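# Turn every valve to its closed stop

## Task

Close each valve by rotating it until it reaches its end stop, with its slot lying crosswise to the pipe; never push a valve beyond that stop, because doing so breaks it.

## Robot and tools

ROBOT AND FRAME. Two six-joint arms, left_arm and right_arm, each ending in a two-finger parallel gripper. Base positions in the scene frame: left_arm at (+0.030, +0.592, 0) m, right_arm at (-0.009, -0.439, 0) m, both almost unrotated. The scene frame has its origin at table-top height, halfway between the arms; +x points out over the table, +y toward left_arm, +z up. Arm names do not match left or right in images. A gripper's fingers point along its own +z and open and close along its own y. end_effector_position is the middle of the closed pads (pads 38 mm long); fingertips extend about 19 mm past it when closed, 6 mm when fully open. A wrist block reaching up to 12 cm toward the gripper's +x turns with it. A camera stand sits behind the arms.

execute_actions(actions, cameras). actions is a list of actions; each action is a table of 1 to 15 rows, one row per 1/30 s step; a short table repeats its final row until step 15. Every row has 20 numbers, all in [-1, 1], always covering both arms: left_arm dx, dy, dz, rx, ry, rz, then left_gripper position, force_limit, speed, activate, then the same ten for right_arm/right_gripper. dx..rz are an offset (not a pose) from that arm's Hand target as it was when the action began, measured along the Hand target's own axes; every row counts from that same start, not from the row before. Scale: 1.0 = 0.6 m of travel or 180 degrees; rx, ry, rz form one rotation vector. Sending the same offset in a new action moves the arm further. Six zeros request nothing new, though they re-request the current Hand target. Gripper numbers are absolute settings: position +1 = fully open (85 mm), about -0.8 = pads touching, -1 = close until blocked. speed sets finger speed (about 20, 85, 150 mm/s at -1, 0, +1); force_limit with speed sets grip strength (roughly 30 to 240 N per pad). Both start at +1. activate stays 0; send 1 once only if fault reads 7 or 13 and nothing touches the fingers' outsides. Repeat each gripper's current numbers to leave it unchanged, since 0 is a real command. cameras: list of names, ["all"] or []; by default images come only when actions is empty.

move(target, speed, blend, blocking, cameras). target is one 20-number row or a list of up to 15 rows laid out as above; every row's pose part is an offset from the Hand targets at the move's start (not from the previous row), in each Hand target's axes. The gripper follows a straight path. speed: m/s, 0.002 to 3.2, default 0.25 (turn rate twice that in rad/s), one value or one per target. blend: corner rounding in m, default 0 (stop at each target). blocking=false returns after about 0.5 s while motion continues. A move is capped at 10 s. Finger changes in later rows take effect on arrival at that row. The result adds a "move:" line: done, off_target, moving, held or fault, plus limits=paced (pose clipped) or limits=held (steps withheld). Paths do not avoid obstacles.

wait(seconds): 0 to 3600, sends nothing new; a running move continues. stop(): brakes a running move; fingers keep moving. zoom_image(camera, region): camera is cam_high, cam_left_wrist or cam_right_wrist; region [x0, y0, x1, y1] in image pixels, origin top-left, at most 504 by 504; only cameras in the latest images. finished_scene(scene): ends the current scene, irreversibly; scene is its number (1 or 2).

RESULTS. Positions in metres, orientation as quat_wxyz, velocities in m/s and rad/s, all in the scene frame; readings can be a few cm off. Hand target is your last commanded pose after clipping; the gripper may rest short of it, and the next execute_actions call re-requests it. Tool commands lists current gripper commands. object_status: 0 moving, 1 blocked while opening, 2 blocked while closing (gripping), 3 at requested position or pads met. position_measured in counts: 3 open, 78 ≈ 60 mm, 130 ≈ 40 mm, 180 ≈ 20 mm, 230 pads meet. fault 0 is normal. Joint torques are whole drive outputs in joint order, noisy and offset; positive means toward a larger joint angle. Motor temperatures are shown; MOTOR HOT appears at 70 °C, and at 85 °C the arm brakes for 30 to 60 s.

CAMERAS. cam_high is fixed (672x504, positioned around (1.16, -0.40, 1.11)); cam_left_wrist and cam_right_wrist ride on the hands. Calibration is given in OpenCV form and may be slightly off.

CAUTIONS. Each control step clips commanded orientation to within 32 degrees of the current one. Joint target speed is limited (about 2.1 to 3.1 rad/s). An arm stops for 10 s if any outside force reaches about 150 N or a joint's contact torque reaches its limit (shoulder 293, elbow 133, wrists 49.8 N m); a firm contact with a target even slightly beyond it can trigger this. To relieve a push, command back past the gripper. Keep arms apart: a clearance check withholds steps but contact between arms can still happen and can fail the task. Avoid paths near an arm's own base, which can fling the elbow round. Do not slam fixed objects, drop things or let anything leave the table. For valves, rotate gently and slowly, watching for resistance at the stop rather than forcing past it.

Each tool is called after "Emit:" as name(argument=value, ...) on one line, values as JSON.

## Session

Scene 1 done. Start scene 2.

Emit:
execute_actions(actions=[], cameras=["all"])

Emit:
zoom_image(camera="cam_high", region=[150, 130, 350, 330])

Scene clock: 0.00 s.
left_arm: end_effector_position=(+1.0662, +0.2520, +0.2410) position_measured=3 object_status=3 fault=0 end_effector_quat_wxyz=(-0.321, +0.476, +0.579, +0.580) | right_arm: end_effector_position=(+0.4685, -0.1814, +0.1613) position_measured=3 object_status=3 fault=0 end_effector_quat_wxyz=(-0.417, +0.827, +0.230, +0.297)
Joint positions: left_arm=[2.437 -0.456 0.586 -0.372 -0.538 -0.169] | right_arm=[2.767 -1.626 2.705 -2.562 -0.497 2.152]
Joint velocities: within noise
Joint torques (N m): no reading
Motor temperatures (°C): left_arm=[29 26 31 36 32 33] | right_arm=[28 25 26 35 39 36]
Hand target: left_arm +1.0662, +0.2520, +0.2410; -0.321, +0.476, +0.579, +0.580 | right_arm +0.4685, -0.1814, +0.1613; -0.417, +0.827, +0.230, +0.297
Tool commands: left_gripper/position=+1.0 left_gripper/force_limit=+1.0 left_gripper/speed=+1.0 left_gripper/activate=+0.0 right_gripper/position=+1.0 right_gripper/force_limit=+1.0 right_gripper/speed=+1.0 right_gripper/activate=+0.0
camera_calibration:
cam_left_wrist: T_world_to_cam=[[0.92204, -0.10742, 0.3719, -1.03448], [0.26939, -0.51185, -0.81574, 0.05427], [0.27799, 0.85233, -0.44301, -0.27752]] pos_world=[1.01636, 0.15319, 0.30605]
cam_right_wrist: T_world_to_cam=[[0.63514, -0.54258, -0.54974, -0.29806], [-0.77205, -0.42445, -0.47306, 0.37482], [0.02334, 0.72488, -0.68848, 0.35488]] pos_world=[0.47041, -0.25988, 0.25778]

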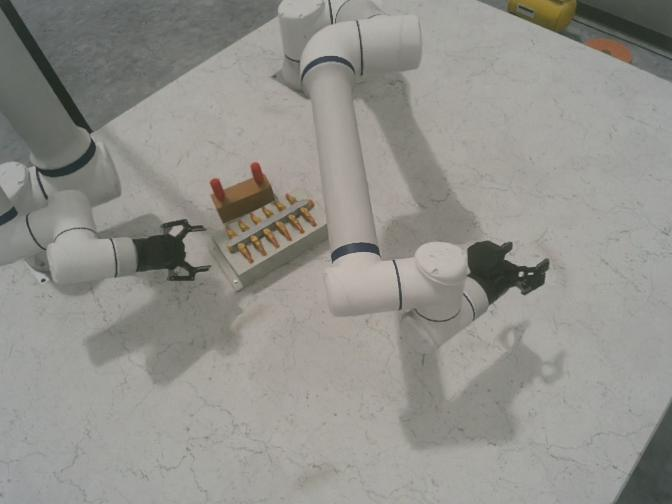

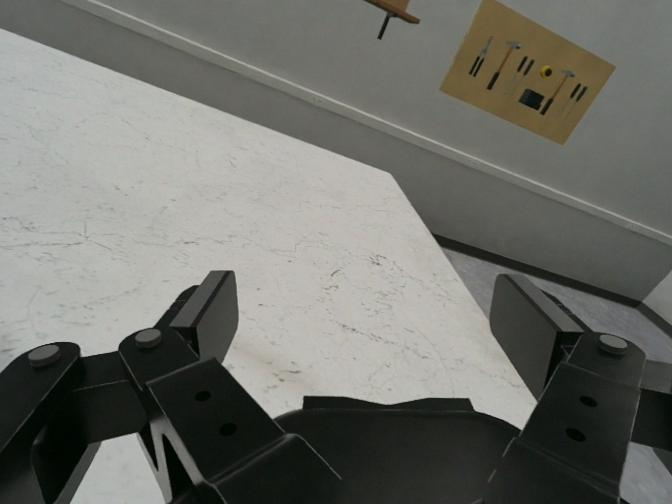

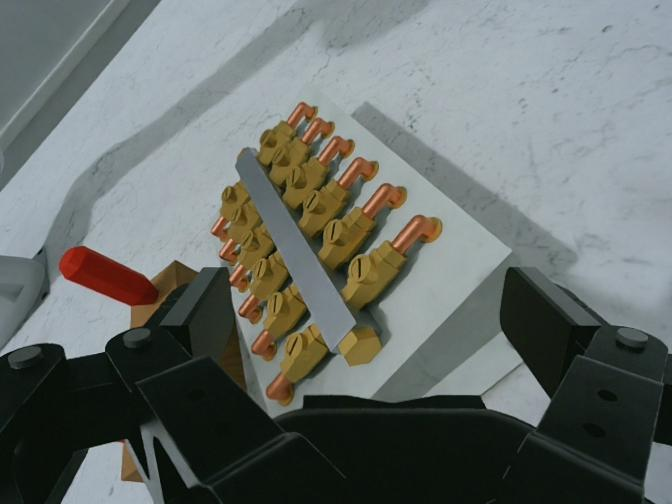

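Scaled by 2.520 from the camera's image (finer frame: 960x720).

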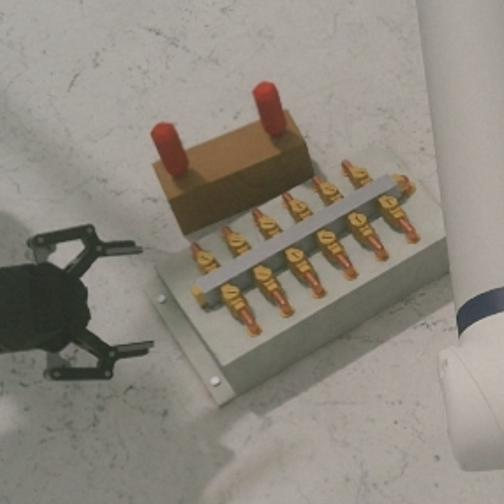

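Emit:
move(target=[[0.1848,0.0732,-0.0247,0,0,0,1,1,1,0,0.1366,-0.1106,-0.0947,0,0,0,1,1,1,0],[0.3642,-0.975,-0.1575,-0.847,-0.1796,0.2813,1,1,1,0,0.1038,-0.4033,0.1345,0.2034,-0.3751,-0.6608,1,1,1,0]], speed=[0.4,0.6], blend=[0.05,0], cameras=["all"])

Scene clock: 6.27 s.
left_arm: end_effector_position=(+0.4349, +0.2717, +0.2401) position_measured=3 object_status=3 fault=0 end_effector_quat_wxyz=(+0.329, +0.652, -0.535, +0.424) | right_arm: end_effector_position=(+0.3851, +0.0256, +0.2996) position_measured=3 object_status=3 fault=0 end_effector_quat_wxyz=(+0.000, +0.121, +0.993, +0.000)
Joint positions: left_arm=[2.414 -1.716 2.356 -0.119 2.121 0.319] | right_arm=[3.734 -1.666 2.077 -1.981 -1.571 0.816]
Joint torques (N m): left_arm=[13.07 1.26 -76.14 2.26 3.88 3.09] | right_arm=[9.95 -27.54 -59.04 -11 -1.84 -2.7]
Hand target: left_arm +0.4349, +0.2717, +0.2401; +0.329, +0.652, -0.536, +0.424 | right_arm +0.3851, +0.0256, +0.2996; +0.000, +0.121, +0.993, +0.000
Off the commanded pose: left_arm 0.000 m, 0 deg | right_arm 0.000 m, 0 deg.
move: done
cam_left_wrist: T_world_to_cam=[[-0.97347, -0.22758, -0.02356, 0.50199], [-0.14673, 0.70001, -0.69889, 0.05722], [0.17555, -0.6769, -0.71484, 0.40612]] pos_world=[0.42578, 0.34909, 0.34213]
cam_right_wrist: T_world_to_cam=[[0.23324, 0.97242, -0.00207, -0.10486], [0.90856, -0.21717, 0.35686, -0.43737], [0.34657, -0.08511, -0.93416, 0.27191]] pos_world=[0.3276, 0.03013, 0.40987]

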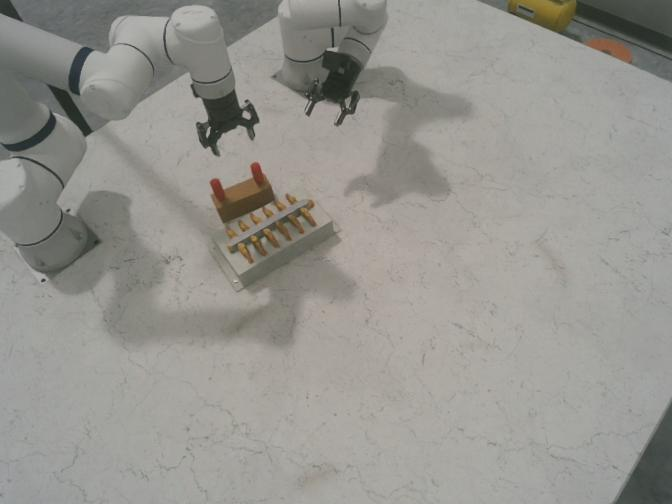

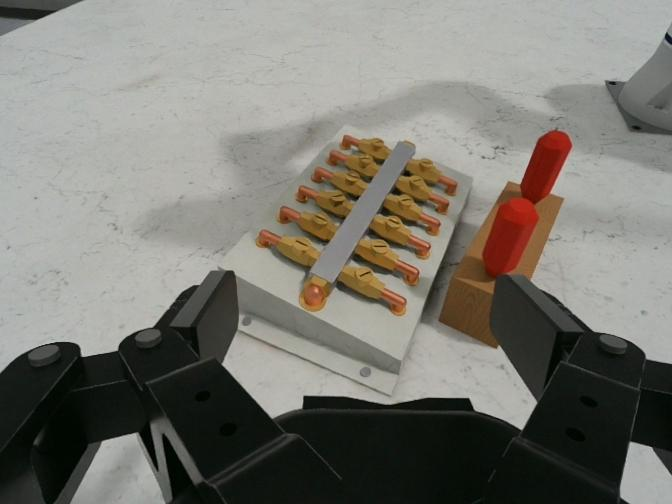

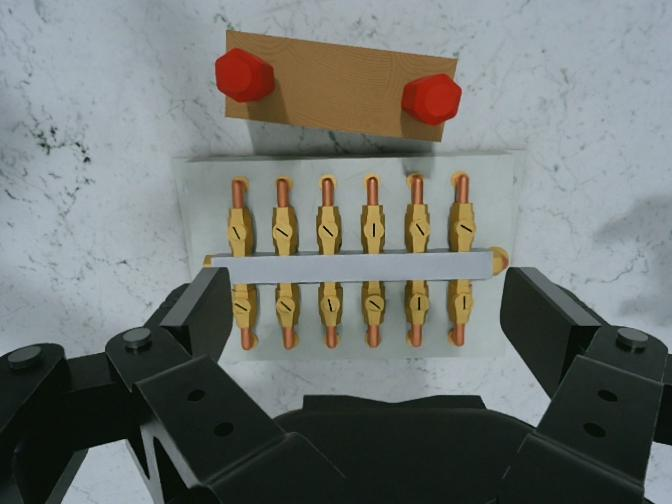

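Emit:
zoom_image(camera="cam_right_wrist", region=[170, 150, 340, 370])

Emit:
zoom_image(camera="cam_right_wrist", region=[350, 150, 520, 370])

Emit:
zoom_image(camera="cam_right_wrist", region=[200, 20, 480, 160])

Emit:
zoom_image(camera="cam_left_wrist", region=[220, 120, 480, 380])

Scaled by 2.291 from the camera's image (finer frame: 960x720).

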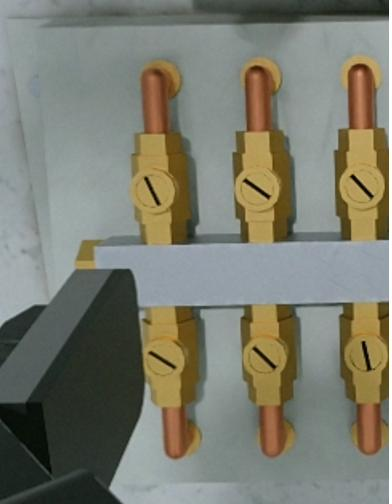

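Scaled by 2.291 from the camera's image (finer frame: 960x720).

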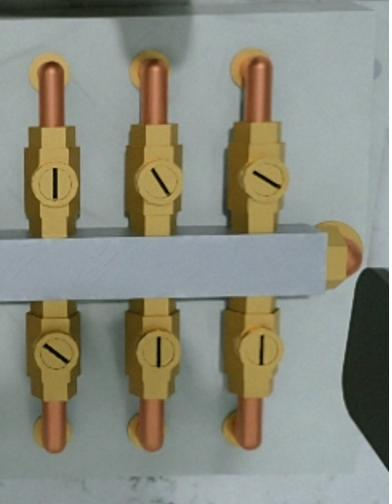

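Scaled by 1.800 from the camera's image (finer frame: 960x720).

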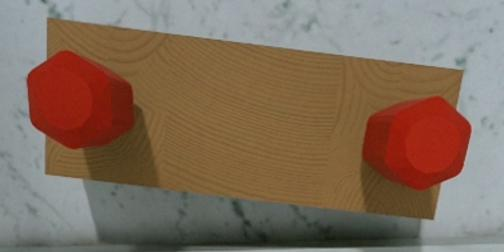

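Scaled by 1.938 from the camera's image (finer frame: 960x720).

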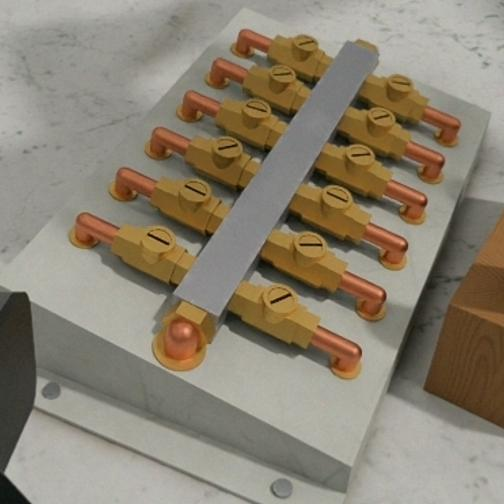

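Emit:
move(target=[0,0,0,0,0,0,1,1,1,0,0.1074,-0.1137,0.1333,0,0,0.2144,1,0,-1,0], speed=0.4, cameras=["cam_left_wrist","cam_right_wrist"])

Emit:
zoom_image(camera="cam_right_wrist", region=[230, 100, 480, 400])

Scene clock: 9.47 s.
left_arm: end_effector_position=(+0.4349, +0.2717, +0.2401) position_measured=3 object_status=3 fault=0 end_effector_quat_wxyz=(+0.329, +0.652, -0.536, +0.424) | right_arm: end_effector_position=(+0.3061, -0.0251, +0.2196) position_measured=3 object_status=3 fault=0 end_effector_quat_wxyz=(+0.000, +0.442, +0.897, +0.000)
Joint positions: left_arm=[2.414 -1.715 2.356 -0.119 2.122 0.319] | right_arm=[3.734 -1.758 2.311 -2.123 -1.571 1.489]
Joint torques (N m): left_arm=[16.65 0.48 -76.19 2.46 3.11 3.66] | right_arm=[11.02 -40.36 -40.23 -11.23 -1.9 0.96]
Hand target: left_arm +0.4349, +0.2717, +0.2401; +0.329, +0.652, -0.536, +0.424 | right_arm +0.3061, -0.0251, +0.2196; +0.000, +0.442, +0.897, +0.000
Off the commanded pose: left_arm 0.000 m, 0 deg | right_arm 0.000 m, 0 deg.
move: done
cam_left_wrist: T_world_to_cam=[[-0.97353, -0.22736, -0.02351, 0.50192], [-0.14663, 0.70011, -0.69882, 0.05712], [0.17534, -0.67688, -0.71491, 0.40622]] pos_world=[0.42578, 0.34909, 0.34213]
cam_right_wrist: T_world_to_cam=[[0.78862, 0.61488, -0.00233, -0.21625], [0.57501, -0.73613, 0.35702, -0.25903], [0.21781, -0.28289, -0.93409, 0.25468]] pos_world=[0.26401, 0.01434, 0.32987]

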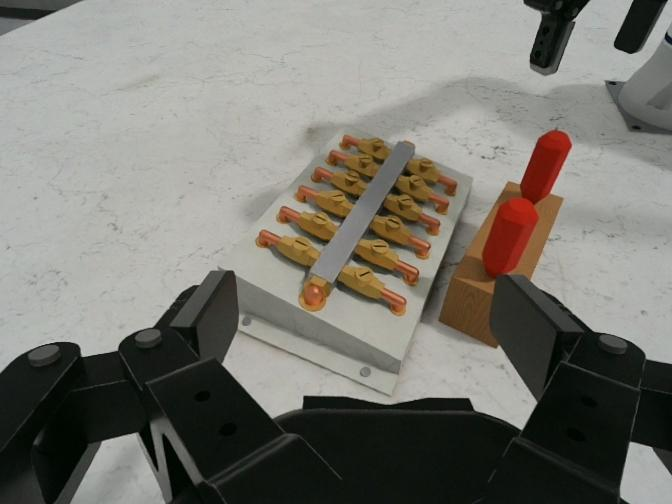

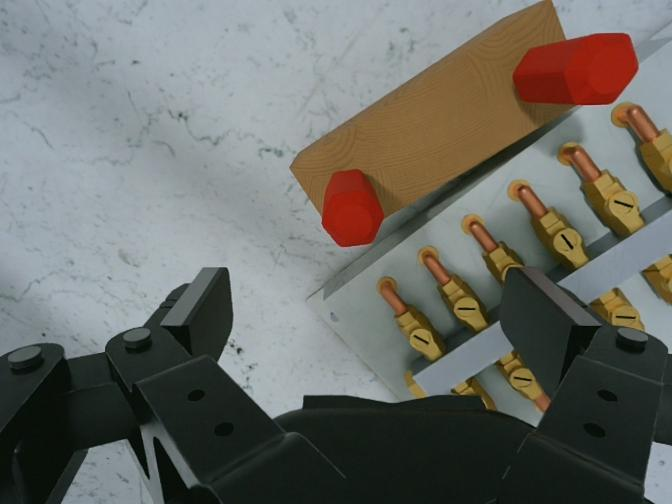

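Scaled by 1.680 from the camera's image (finer frame: 960x720).

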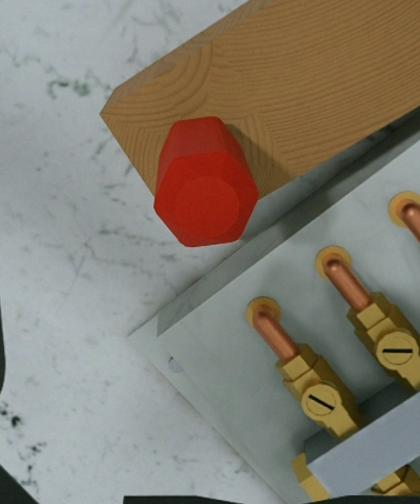

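Emit:
move(target=[0,0,0,0,0,0,1,1,1,0,-0.0015,-0.0013,0.11,0,0,0,1,0,-1,0], speed=0.25, cameras=["cam_left_wrist","cam_right_wrist"])

Emit:
zoom_image(camera="cam_left_wrist", region=[440, 90, 600, 310])

Scene clock: 10.80 s.
left_arm: end_effector_position=(+0.4349, +0.2717, +0.2401) position_measured=3 object_status=3 fault=0 end_effector_quat_wxyz=(+0.329, +0.652, -0.536, +0.424) | right_arm: end_effector_position=(+0.3060, -0.0263, +0.1537) position_measured=3 object_status=3 fault=0 end_effector_quat_wxyz=(+0.000, +0.442, +0.897, +0.000)
Joint positions: left_arm=[2.414 -1.715 2.356 -0.119 2.122 0.319] | right_arm=[3.732 -1.671 2.384 -2.284 -1.571 1.487]
Joint torques (N m): left_arm=[19.59 0.32 -76.45 2.82 3.13 3.09] | right_arm=[9.66 -18.89 -34.48 -11.3 -0.38 0.77]
Hand target: left_arm +0.4349, +0.2717, +0.2401; +0.329, +0.652, -0.536, +0.424 | right_arm +0.3060, -0.0263, +0.1536; +0.000, +0.442, +0.897, +0.000
Off the commanded pose: left_arm 0.000 m, 0 deg | right_arm 0.000 m, 0 deg.
move: done
cam_left_wrist: T_world_to_cam=[[-0.97353, -0.22736, -0.02351, 0.50192], [-0.14663, 0.70011, -0.69882, 0.05712], [0.17534, -0.67688, -0.71491, 0.40622]] pos_world=[0.42578, 0.34909, 0.34213]
cam_right_wrist: T_world_to_cam=[[0.7888, 0.61465, -0.0023, -0.21564], [0.57481, -0.73632, 0.35697, -0.23625], [0.21772, -0.2829, -0.93411, 0.19283]] pos_world=[0.26391, 0.01314, 0.26397]

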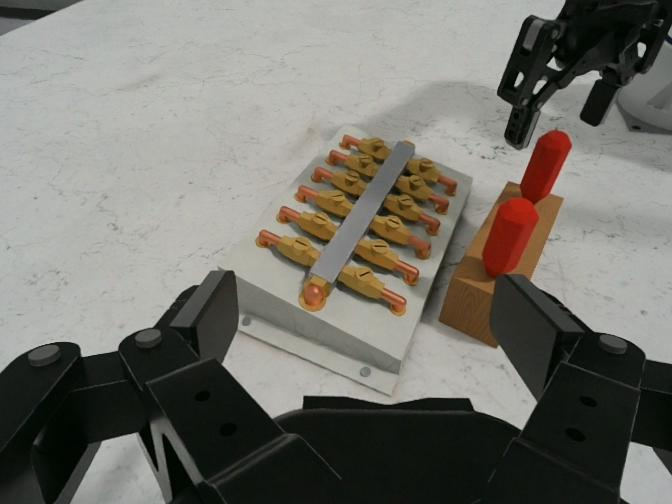

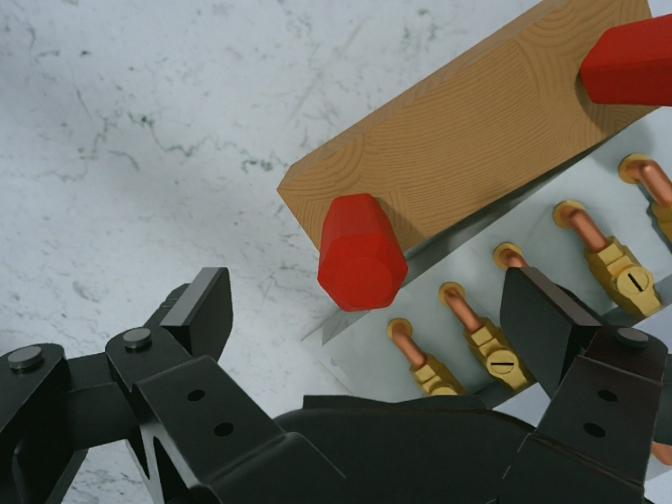

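Scaled by 2.291 from the camera's image (finer frame: 960x720).

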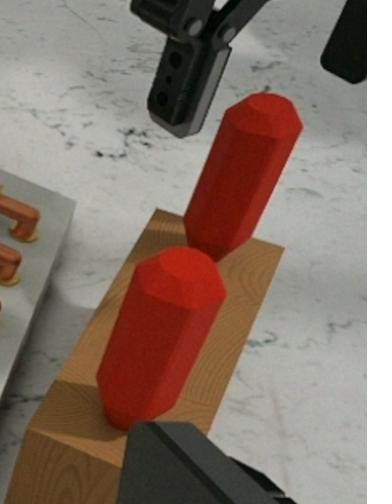

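Emit:
move(target=[0,0,0,0,0,0,1,1,1,0,0,0,0.0643,0,0,0,1,0,-1,0], speed=0.15, cameras=["cam_left_wrist","cam_right_wrist"])

Scene clock: 12.30 s.
left_arm: end_effector_position=(+0.4349, +0.2717, +0.2401) position_measured=3 object_status=3 fault=0 end_effector_quat_wxyz=(+0.329, +0.652, -0.536, +0.424) | right_arm: end_effector_position=(+0.3060, -0.0263, +0.1152) position_measured=3 object_status=3 fault=0 end_effector_quat_wxyz=(+0.000, +0.442, +0.897, +0.000)
Joint positions: left_arm=[2.414 -1.715 2.356 -0.119 2.122 0.319] | right_arm=[3.732 -1.607 2.42 -2.384 -1.571 1.487]
Joint torques (N m): left_arm=[15.05 2.79 -76.56 2.74 3.74 3.41] | right_arm=[4.78 -21.41 -31.29 -10.97 0.86 0.38]
Hand target: left_arm +0.4349, +0.2717, +0.2401; +0.329, +0.652, -0.536, +0.424 | right_arm +0.3060, -0.0263, +0.1150; +0.000, +0.442, +0.897, +0.000
Off the commanded pose: left_arm 0.000 m, 0 deg | right_arm 0.000 m, 0 deg.
move: done
cam_left_wrist: T_world_to_cam=[[-0.97353, -0.22736, -0.02351, 0.50192], [-0.14663, 0.70011, -0.69882, 0.05712], [0.17534, -0.67688, -0.71491, 0.40622]] pos_world=[0.42578, 0.34909, 0.34213]
cam_right_wrist: T_world_to_cam=[[0.78876, 0.6147, -0.00232, -0.21571], [0.57485, -0.73628, 0.35697, -0.22252], [0.21772, -0.2829, -0.93411, 0.15687]] pos_world=[0.26391, 0.01314, 0.22547]

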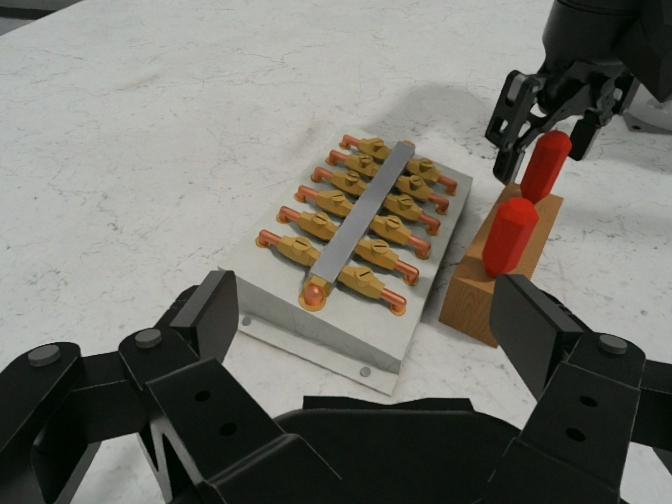

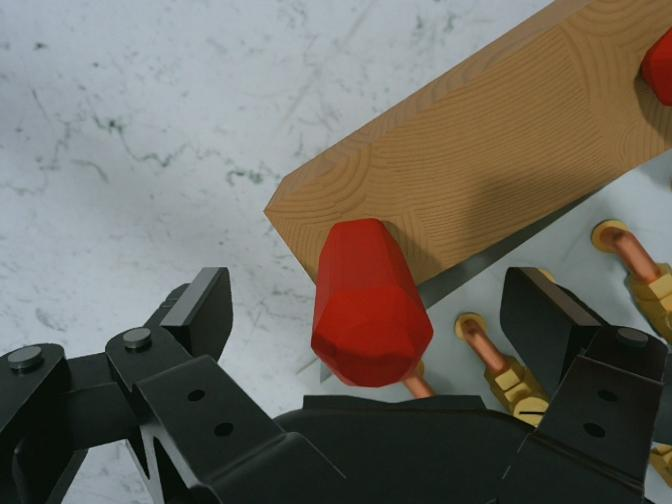

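Emit:
zoom_image(camera="cam_right_wrist", region=[270, 190, 470, 400])

Scaled by 2.400 from the camera's image (finer frame: 960x720).

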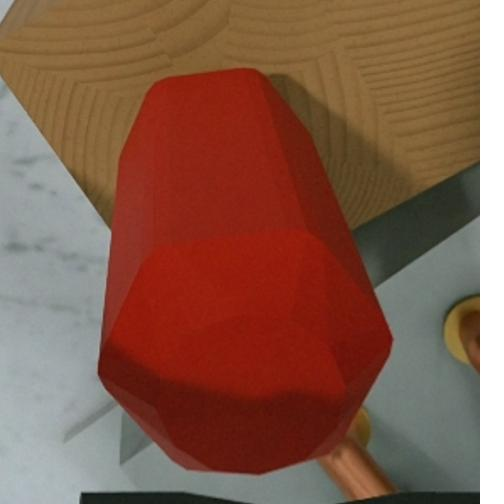

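Emit:
move(target=[0,0,0,0,0,0,1,1,1,0,0,0,0,0,0,-0.1922,1,0,-1,0], speed=0.4, cameras=["cam_right_wrist"])

Emit:
zoom_image(camera="cam_right_wrist", region=[270, 190, 470, 400])

Scene clock: 14.47 s.
left_arm: end_effector_position=(+0.4349, +0.2717, +0.2401) position_measured=3 object_status=3 fault=0 end_effector_quat_wxyz=(+0.329, +0.652, -0.536, +0.424) | right_arm: end_effector_position=(+0.3060, -0.0263, +0.1150) position_measured=3 object_status=3 fault=0 end_effector_quat_wxyz=(+0.000, +0.156, +0.988, +0.000)
Joint positions: left_arm=[2.414 -1.715 2.356 -0.119 2.122 0.319] | right_arm=[3.732 -1.607 2.42 -2.384 -1.571 0.884]
Joint torques (N m): left_arm=[17.58 1.64 -76.62 2.46 3.53 3.14] | right_arm=[-13.6 -47.11 -30.53 -0.18 2.71 -2.58]
Hand target: left_arm +0.4349, +0.2717, +0.2401; +0.329, +0.652, -0.536, +0.424 | right_arm +0.3060, -0.0263, +0.1150; +0.000, +0.156, +0.988, +0.000
Off the commanded pose: left_arm 0.000 m, 0 deg | right_arm 0.000 m, 0 deg.
move: done
cam_right_wrist: T_world_to_cam=[[0.30063, 0.95374, -0.0021, -0.05742], [0.89111, -0.28011, 0.35701, -0.30726], [0.3399, -0.1092, -0.9341, 0.12385]] pos_world=[0.24897, -0.01778, 0.22527]

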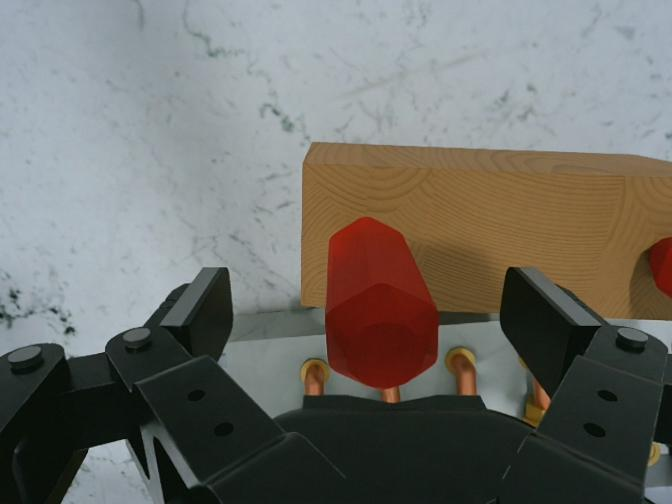

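Scaled by 2.400 from the camera's image (finer frame: 960x720).

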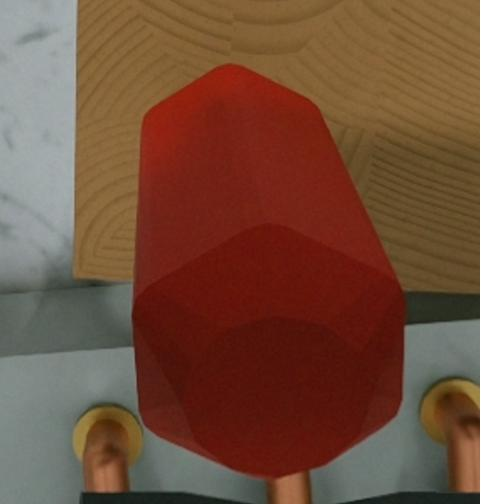

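Emit:
move(target=[0,0,0,0,0,0,1,1,1,0,0,0,0,0,0,0,-1,0,-1,0], cameras=["cam_left_wrist","cam_right_wrist"])

Scene clock: 18.07 s.
left_arm: end_effector_position=(+0.4349, +0.2717, +0.2401) position_measured=3 object_status=3 fault=0 end_effector_quat_wxyz=(+0.329, +0.652, -0.536, +0.424) | right_arm: end_effector_position=(+0.3060, -0.0263, +0.1151) position_measured=164 object_status=0 fault=0 end_effector_quat_wxyz=(+0.000, +0.156, +0.988, +0.000)
Joint positions: left_arm=[2.414 -1.715 2.356 -0.119 2.122 0.319] | right_arm=[3.732 -1.607 2.42 -2.384 -1.571 0.884]
Joint torques (N m): left_arm=[15.06 0.7 -75.27 2.26 3.54 3.75] | right_arm=[-12.77 -41.03 -31.42 -1.05 2.28 -2.73]
Hand target: left_arm +0.4349, +0.2717, +0.2401; +0.329, +0.652, -0.536, +0.424 | right_arm +0.3060, -0.0263, +0.1150; +0.000, +0.156, +0.988, +0.000
Off the commanded pose: left_arm 0.000 m, 0 deg | right_arm 0.000 m, 0 deg.
move: done
cam_left_wrist: T_world_to_cam=[[-0.97353, -0.22736, -0.02351, 0.50192], [-0.14663, 0.70011, -0.69882, 0.05712], [0.17534, -0.67688, -0.71491, 0.40622]] pos_world=[0.42578, 0.34909, 0.34213]
cam_right_wrist: T_world_to_cam=[[0.30032, 0.95384, -0.00213, -0.05733], [0.89122, -0.27981, 0.35698, -0.30728], [0.33991, -0.1091, -0.93411, 0.12386]] pos_world=[0.24897, -0.01778, 0.22527]

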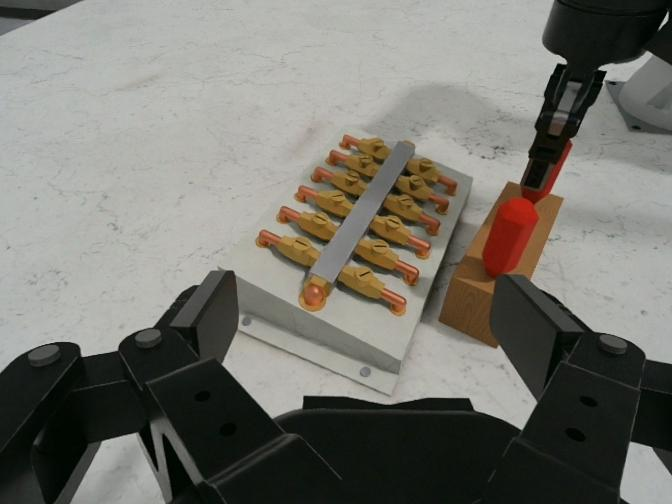

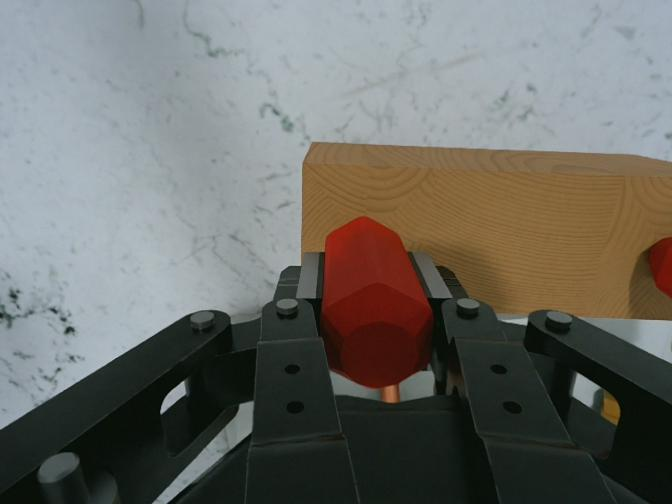

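Emit:
move(target=[0,0,0,0,0,0,1,1,1,0,0,0,-0.2167,0,0,0,-1,0,-1,0], speed=0.2, cameras=["cam_left_wrist","cam_right_wrist"])

Emit:
zoom_image(camera="cam_right_wrist", region=[300, 150, 420, 240])

Emit:
zoom_image(camera="cam_left_wrist", region=[500, 60, 620, 220])

Scene clock: 19.53 s.
left_arm: end_effector_position=(+0.4349, +0.2717, +0.2401) position_measured=3 object_status=3 fault=0 end_effector_quat_wxyz=(+0.329, +0.652, -0.536, +0.424) | right_arm: end_effector_position=(+0.3061, -0.0263, +0.2449) position_measured=164 object_status=2 fault=0 end_effector_quat_wxyz=(+0.000, +0.156, +0.988, +0.000)
Joint positions: left_arm=[2.414 -1.715 2.356 -0.119 2.122 0.319] | right_arm=[3.732 -1.788 2.282 -2.065 -1.571 0.884]
Joint torques (N m): left_arm=[15.5 0.31 -75.91 2.59 3.22 3.4] | right_arm=[-13.5 -39.72 -57.65 -0.75 1.61 -3.01]
Hand target: left_arm +0.4349, +0.2717, +0.2401; +0.329, +0.652, -0.536, +0.424 | right_arm +0.3060, -0.0263, +0.2451; +0.000, +0.156, +0.988, +0.000
Off the commanded pose: left_arm 0.000 m, 0 deg | right_arm 0.000 m, 0 deg.
move: done
cam_left_wrist: T_world_to_cam=[[-0.97353, -0.22736, -0.02351, 0.50192], [-0.14663, 0.70011, -0.69882, 0.05712], [0.17534, -0.67688, -0.71491, 0.40622]] pos_world=[0.42578, 0.34909, 0.34213]
cam_right_wrist: T_world_to_cam=[[0.30035, 0.95383, -0.00222, -0.05706], [0.89121, -0.27981, 0.35701, -0.35374], [0.3399, -0.1092, -0.9341, 0.24516]] pos_world=[0.24907, -0.01778, 0.35517]

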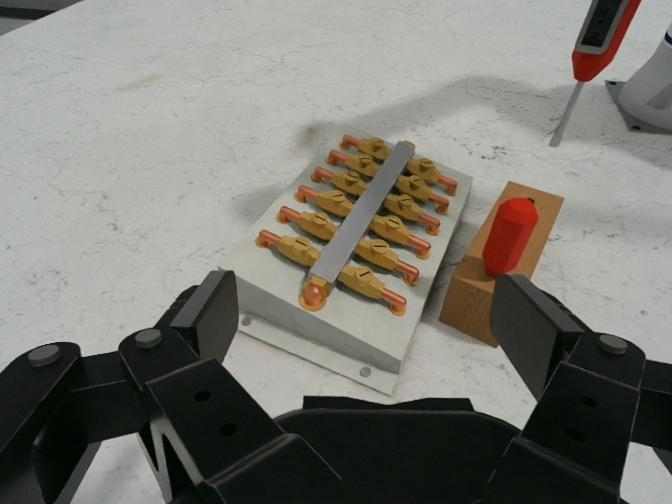

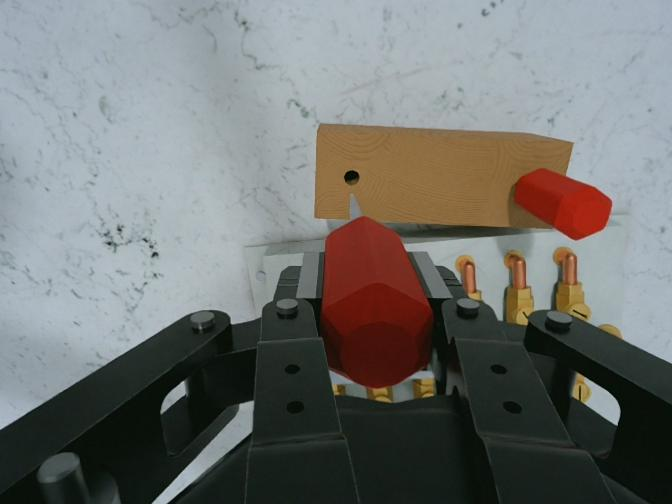

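Scaled by 4.200 from the camera's image (finer frame: 960x720).

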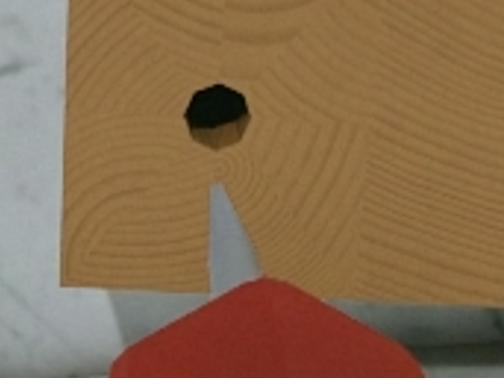

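Scaled by 3.150 from the camera's image (finer frame: 960x720).

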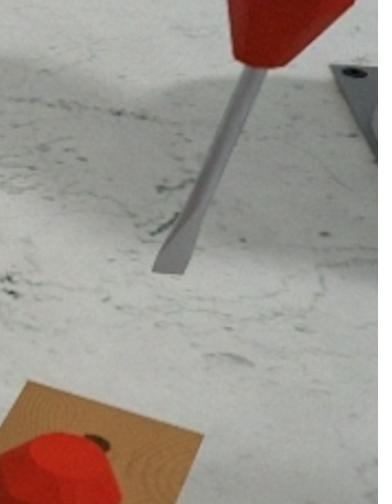

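Emit:
zoom_image(camera="cam_left_wrist", region=[540, 125, 570, 155])

Emit:
zoom_image(camera="cam_right_wrist", region=[330, 180, 370, 220])

Emit:
zoom_image(camera="cam_left_wrist", region=[280, 230, 320, 270])

Scaled by 16.800 from the camera's image (finer frame: 960x720).

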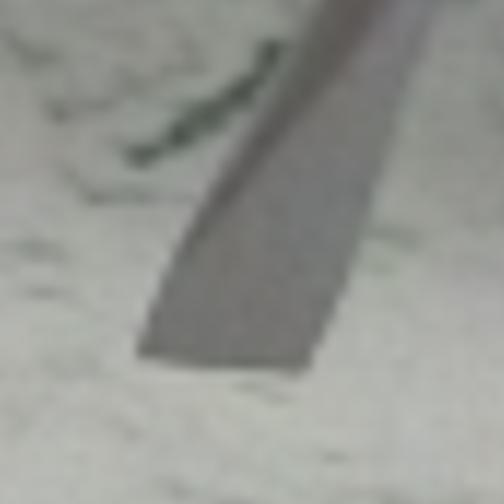

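Scaled by 12.600 from the camera's image (finer frame: 960x720).

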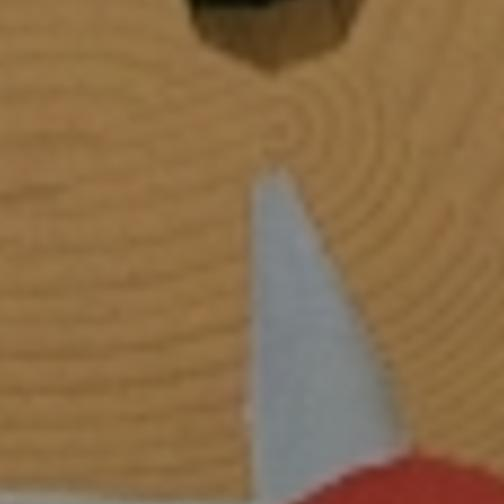

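Scaled by 12.600 from the camera's image (finer frame: 960x720).

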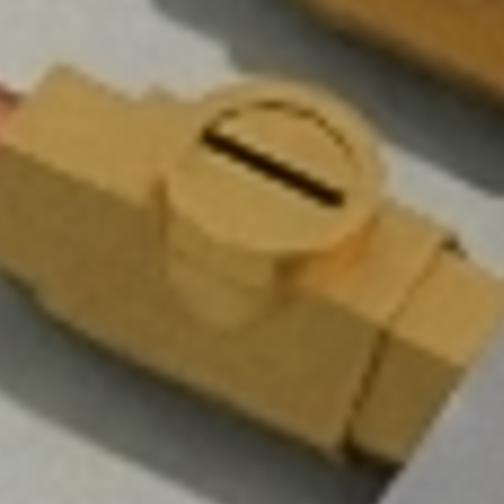

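Emit:
move(target=[[0,0,0,0,0,0,1,1,1,0,-0.168,-0.0305,0.02,-0.00122,-0.06675,-0.05592,-1,0,-1,0],[0,0,0,0,0,0,1,1,1,0,-0.168,-0.0305,0.1018,-0.00122,-0.06675,-0.05592,-1,0,-1,0]], speed=[0.4,0.15], blend=[0.01,0], cameras=["cam_left_wrist","cam_right_wrist"])

Emit:
zoom_image(camera="cam_right_wrist", region=[325, 165, 385, 225])

Emit:
zoom_image(camera="cam_left_wrist", region=[400, 120, 460, 180])

Scene clock: 24.57 s.
left_arm: end_effector_position=(+0.4349, +0.2717, +0.2401) position_measured=3 object_status=3 fault=0 end_effector_quat_wxyz=(+0.329, +0.652, -0.536, +0.424) | right_arm: end_effector_position=(+0.3963, -0.0747, +0.1841) position_measured=164 object_status=2 fault=0 end_effector_quat_wxyz=(+0.103, +0.068, +0.992, -0.014)
Joint positions: left_arm=[2.414 -1.715 2.356 -0.119 2.122 0.319] | right_arm=[3.632 -1.688 2.387 -2.434 -1.701 0.596]
Joint torques (N m): left_arm=[12.58 -1.07 -75.87 2.63 3.33 3.03] | right_arm=[-14.5 -20.38 -36.49 -11.92 -2.42 -2.89]
Hand target: left_arm +0.4349, +0.2717, +0.2401; +0.329, +0.652, -0.536, +0.424 | right_arm +0.3963, -0.0747, +0.1839; +0.103, +0.068, +0.992, -0.014
Off the commanded pose: left_arm 0.000 m, 0 deg | right_arm 0.000 m, 0 deg.
move: done
cam_left_wrist: T_world_to_cam=[[-0.97353, -0.22736, -0.02351, 0.50192], [-0.14663, 0.70011, -0.69882, 0.05712], [0.17534, -0.67688, -0.71491, 0.40622]] pos_world=[0.42578, 0.34909, 0.34213]
cam_right_wrist: T_world_to_cam=[[0.13043, 0.99129, -0.01814, 0.03497], [0.83393, -0.09979, 0.54277, -0.42399], [0.53623, -0.08592, -0.83969, 0.05896]] pos_world=[0.3174, -0.07191, 0.28027]

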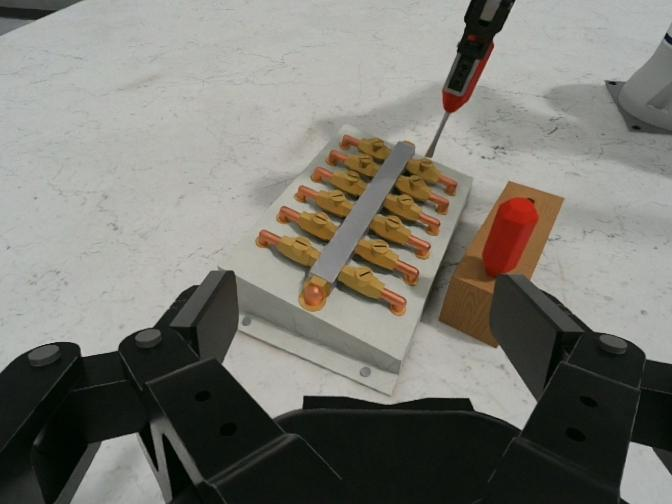

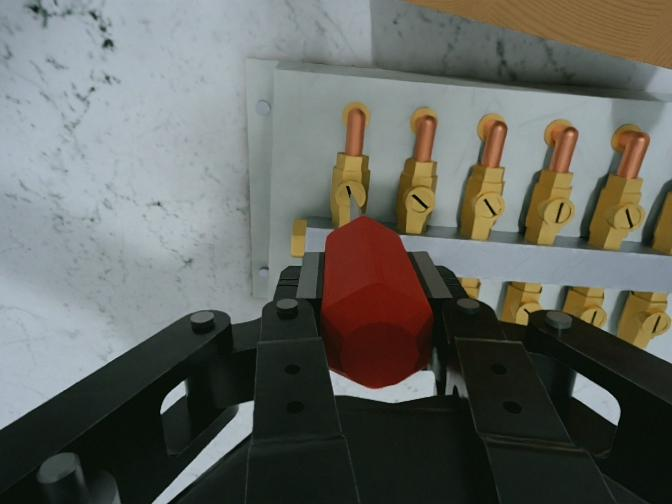

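Scaled by 8.400 from the camera's image (finer frame: 960x720).

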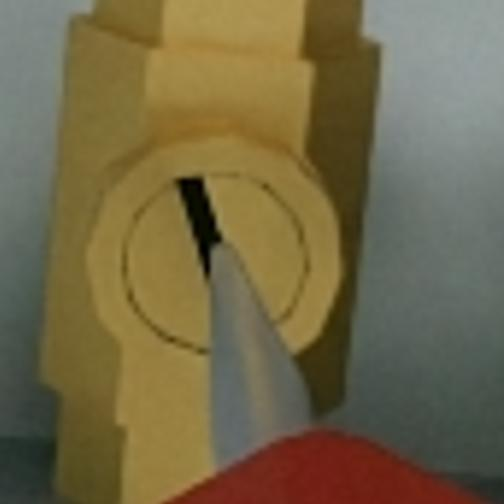

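Scaled by 8.400 from the camera's image (finer frame: 960x720).

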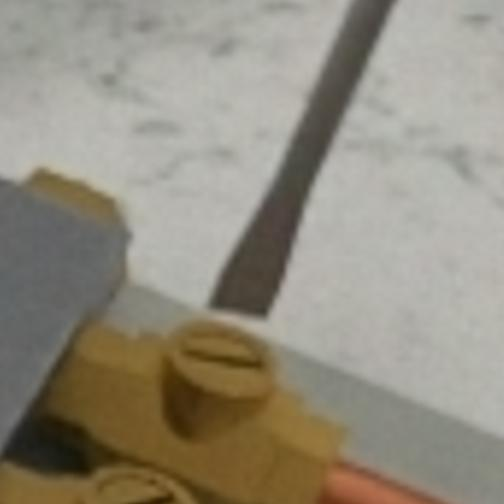

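Emit:
move(target=[0,0,0,0,0,0,1,1,1,0,0.0008,-0.0003,0.009,0,0,0.0333,-1,0,-1,0], speed=0.1, cameras=["cam_left_wrist","cam_right_wrist"])

Emit:
zoom_image(camera="cam_right_wrist", region=[335, 180, 375, 220])

Emit:
zoom_image(camera="cam_left_wrist", region=[416, 150, 436, 170])

Scene clock: 26.30 s.
left_arm: end_effector_position=(+0.4349, +0.2717, +0.2401) position_measured=3 object_status=3 fault=0 end_effector_quat_wxyz=(+0.329, +0.652, -0.536, +0.424) | right_arm: end_effector_position=(+0.3969, -0.0750, +0.1786) position_measured=164 object_status=2 fault=0 end_effector_quat_wxyz=(+0.104, +0.119, +0.987, -0.009)
Joint positions: left_arm=[2.414 -1.715 2.356 -0.119 2.122 0.319] | right_arm=[3.631 -1.68 2.392 -2.448 -1.701 0.699]
Joint torques (N m): left_arm=[15.52 0.16 -74.78 2.48 3.36 3.55] | right_arm=[-10.29 -18.46 -35.15 -12.16 -1.75 0.22]
Hand target: left_arm +0.4349, +0.2717, +0.2401; +0.329, +0.652, -0.536, +0.424 | right_arm +0.3969, -0.0750, +0.1786; +0.104, +0.120, +0.987, -0.009
Off the commanded pose: left_arm 0.000 m, 0 deg | right_arm 0.000 m, 0 deg.
move: done
cam_left_wrist: T_world_to_cam=[[-0.97353, -0.22736, -0.02351, 0.50192], [-0.14663, 0.70011, -0.69882, 0.05712], [0.17534, -0.67688, -0.71491, 0.40622]] pos_world=[0.42578, 0.34909, 0.34213]
cam_right_wrist: T_world_to_cam=[[0.23075, 0.97301, 0.00354, -0.00995], [0.81644, -0.1956, 0.54329, -0.42191], [0.52932, -0.12248, -0.83954, 0.05399]] pos_world=[0.31818, -0.06623, 0.27458]

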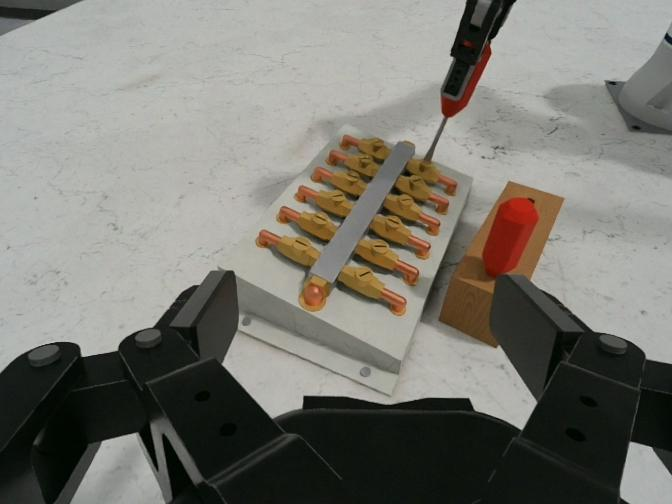

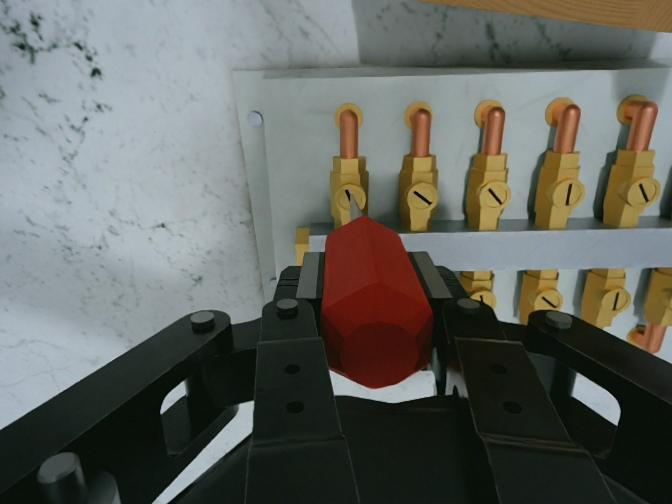

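Scaled by 12.600 from the camera's image (finer frame: 960x720).

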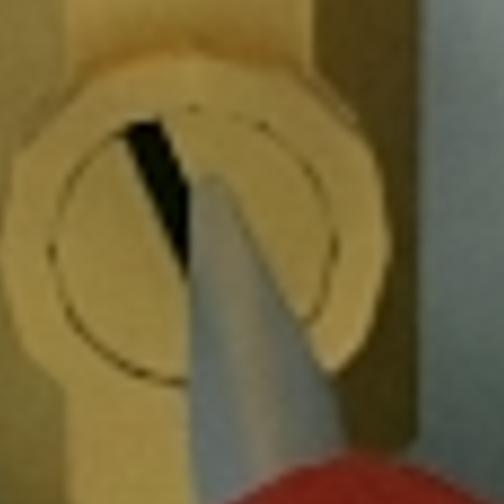

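Scaled by 25.200 from the camera's image (finer frame: 960x720).

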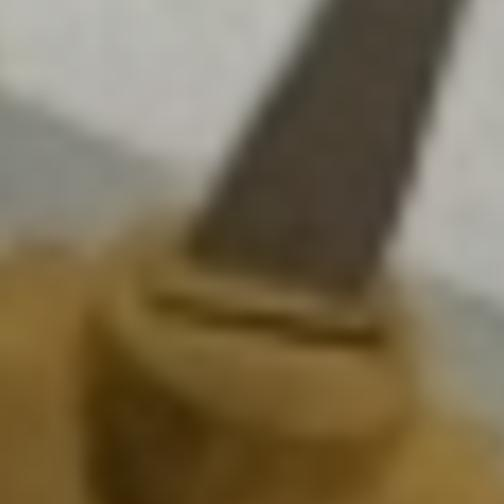

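Emit:
move(target=[[0,0,0,0,0,0,1,1,1,0,0,-0.0013,0,0,0,-0.0444,-1,0,-1,0],[0,0,0,0,0,0,1,1,1,0,0,-0.0013,0.0033,0,0,-0.0444,-1,0,-1,0]], speed=0.1, cameras=["cam_left_wrist","cam_right_wrist"])

Emit:
zoom_image(camera="cam_right_wrist", region=[335, 180, 375, 220])

Emit:
zoom_image(camera="cam_left_wrist", region=[416, 150, 436, 170])

Scene clock: 28.83 s.
left_arm: end_effector_position=(+0.4349, +0.2717, +0.2401) position_measured=3 object_status=3 fault=0 end_effector_quat_wxyz=(+0.329, +0.652, -0.536, +0.424) | right_arm: end_effector_position=(+0.3971, -0.0759, +0.1768) position_measured=164 object_status=2 fault=0 end_effector_quat_wxyz=(+0.103, +0.051, +0.993, -0.016)
Joint positions: left_arm=[2.414 -1.715 2.356 -0.119 2.122 0.319] | right_arm=[3.629 -1.678 2.395 -2.453 -1.701 0.559]
Joint torques (N m): left_arm=[13.49 2.3 -77.35 2.05 3.38 3.53] | right_arm=[-13.49 -22.55 -35.93 -12.57 2.54 -2.41]
Hand target: left_arm +0.4349, +0.2717, +0.2401; +0.329, +0.652, -0.536, +0.424 | right_arm +0.3971, -0.0759, +0.1766; +0.103, +0.050, +0.993, -0.016
Off the commanded pose: left_arm 0.000 m, 0 deg | right_arm 0.000 m, 0 deg.
move: done
cam_left_wrist: T_world_to_cam=[[-0.97353, -0.22736, -0.02351, 0.50192], [-0.14663, 0.70011, -0.69882, 0.05712], [0.17534, -0.67688, -0.71491, 0.40622]] pos_world=[0.42578, 0.34909, 0.34213]
cam_right_wrist: T_world_to_cam=[[0.09669, 0.99499, -0.02536, 0.05078], [0.83755, -0.06757, 0.54217, -0.41971], [0.53774, -0.07366, -0.83989, 0.05266]] pos_world=[0.3183, -0.07501, 0.27307]

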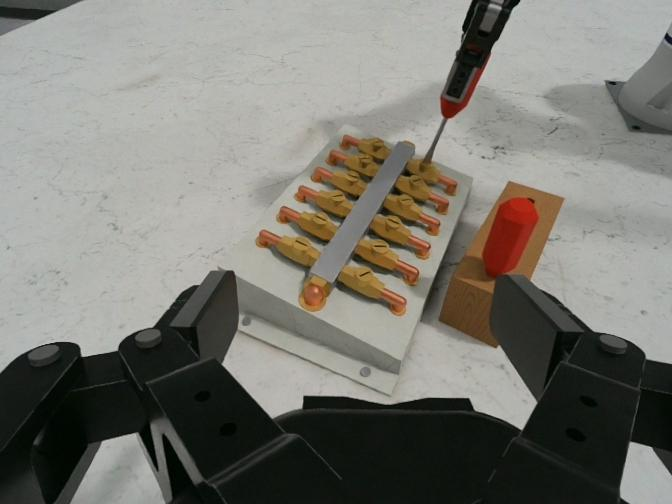

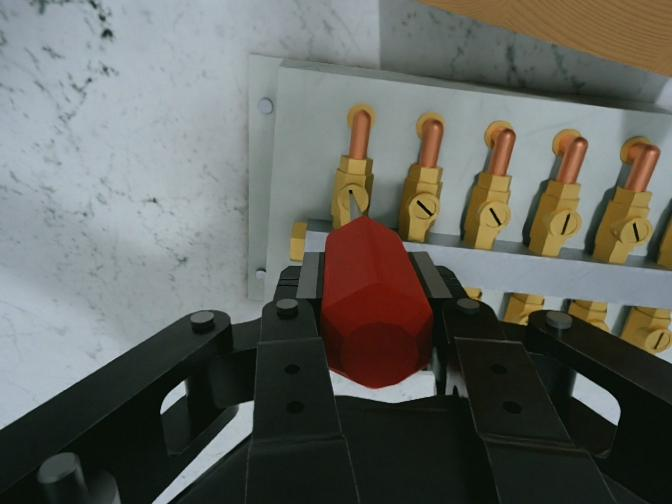

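Scaled by 12.600 from the camera's image (finer frame: 960x720).

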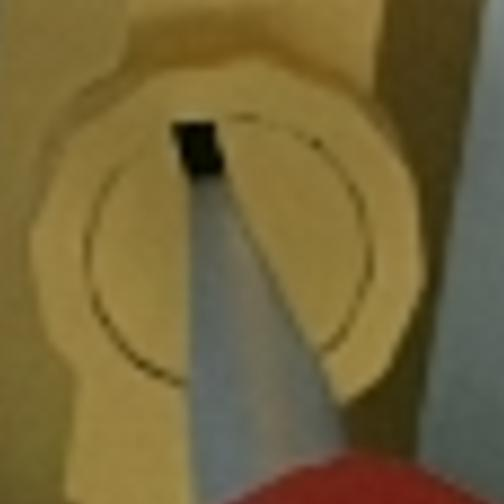

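Scaled by 25.200 from the camera's image (finer frame: 960x720).

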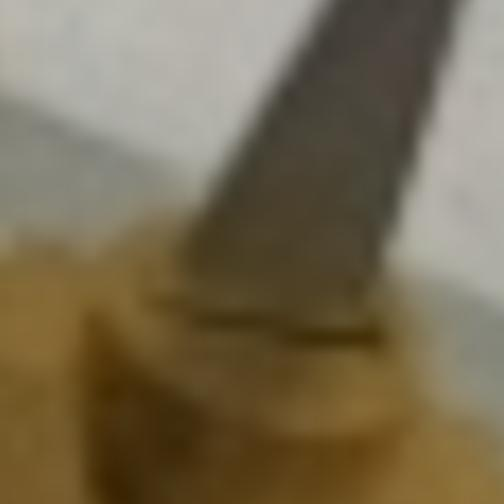

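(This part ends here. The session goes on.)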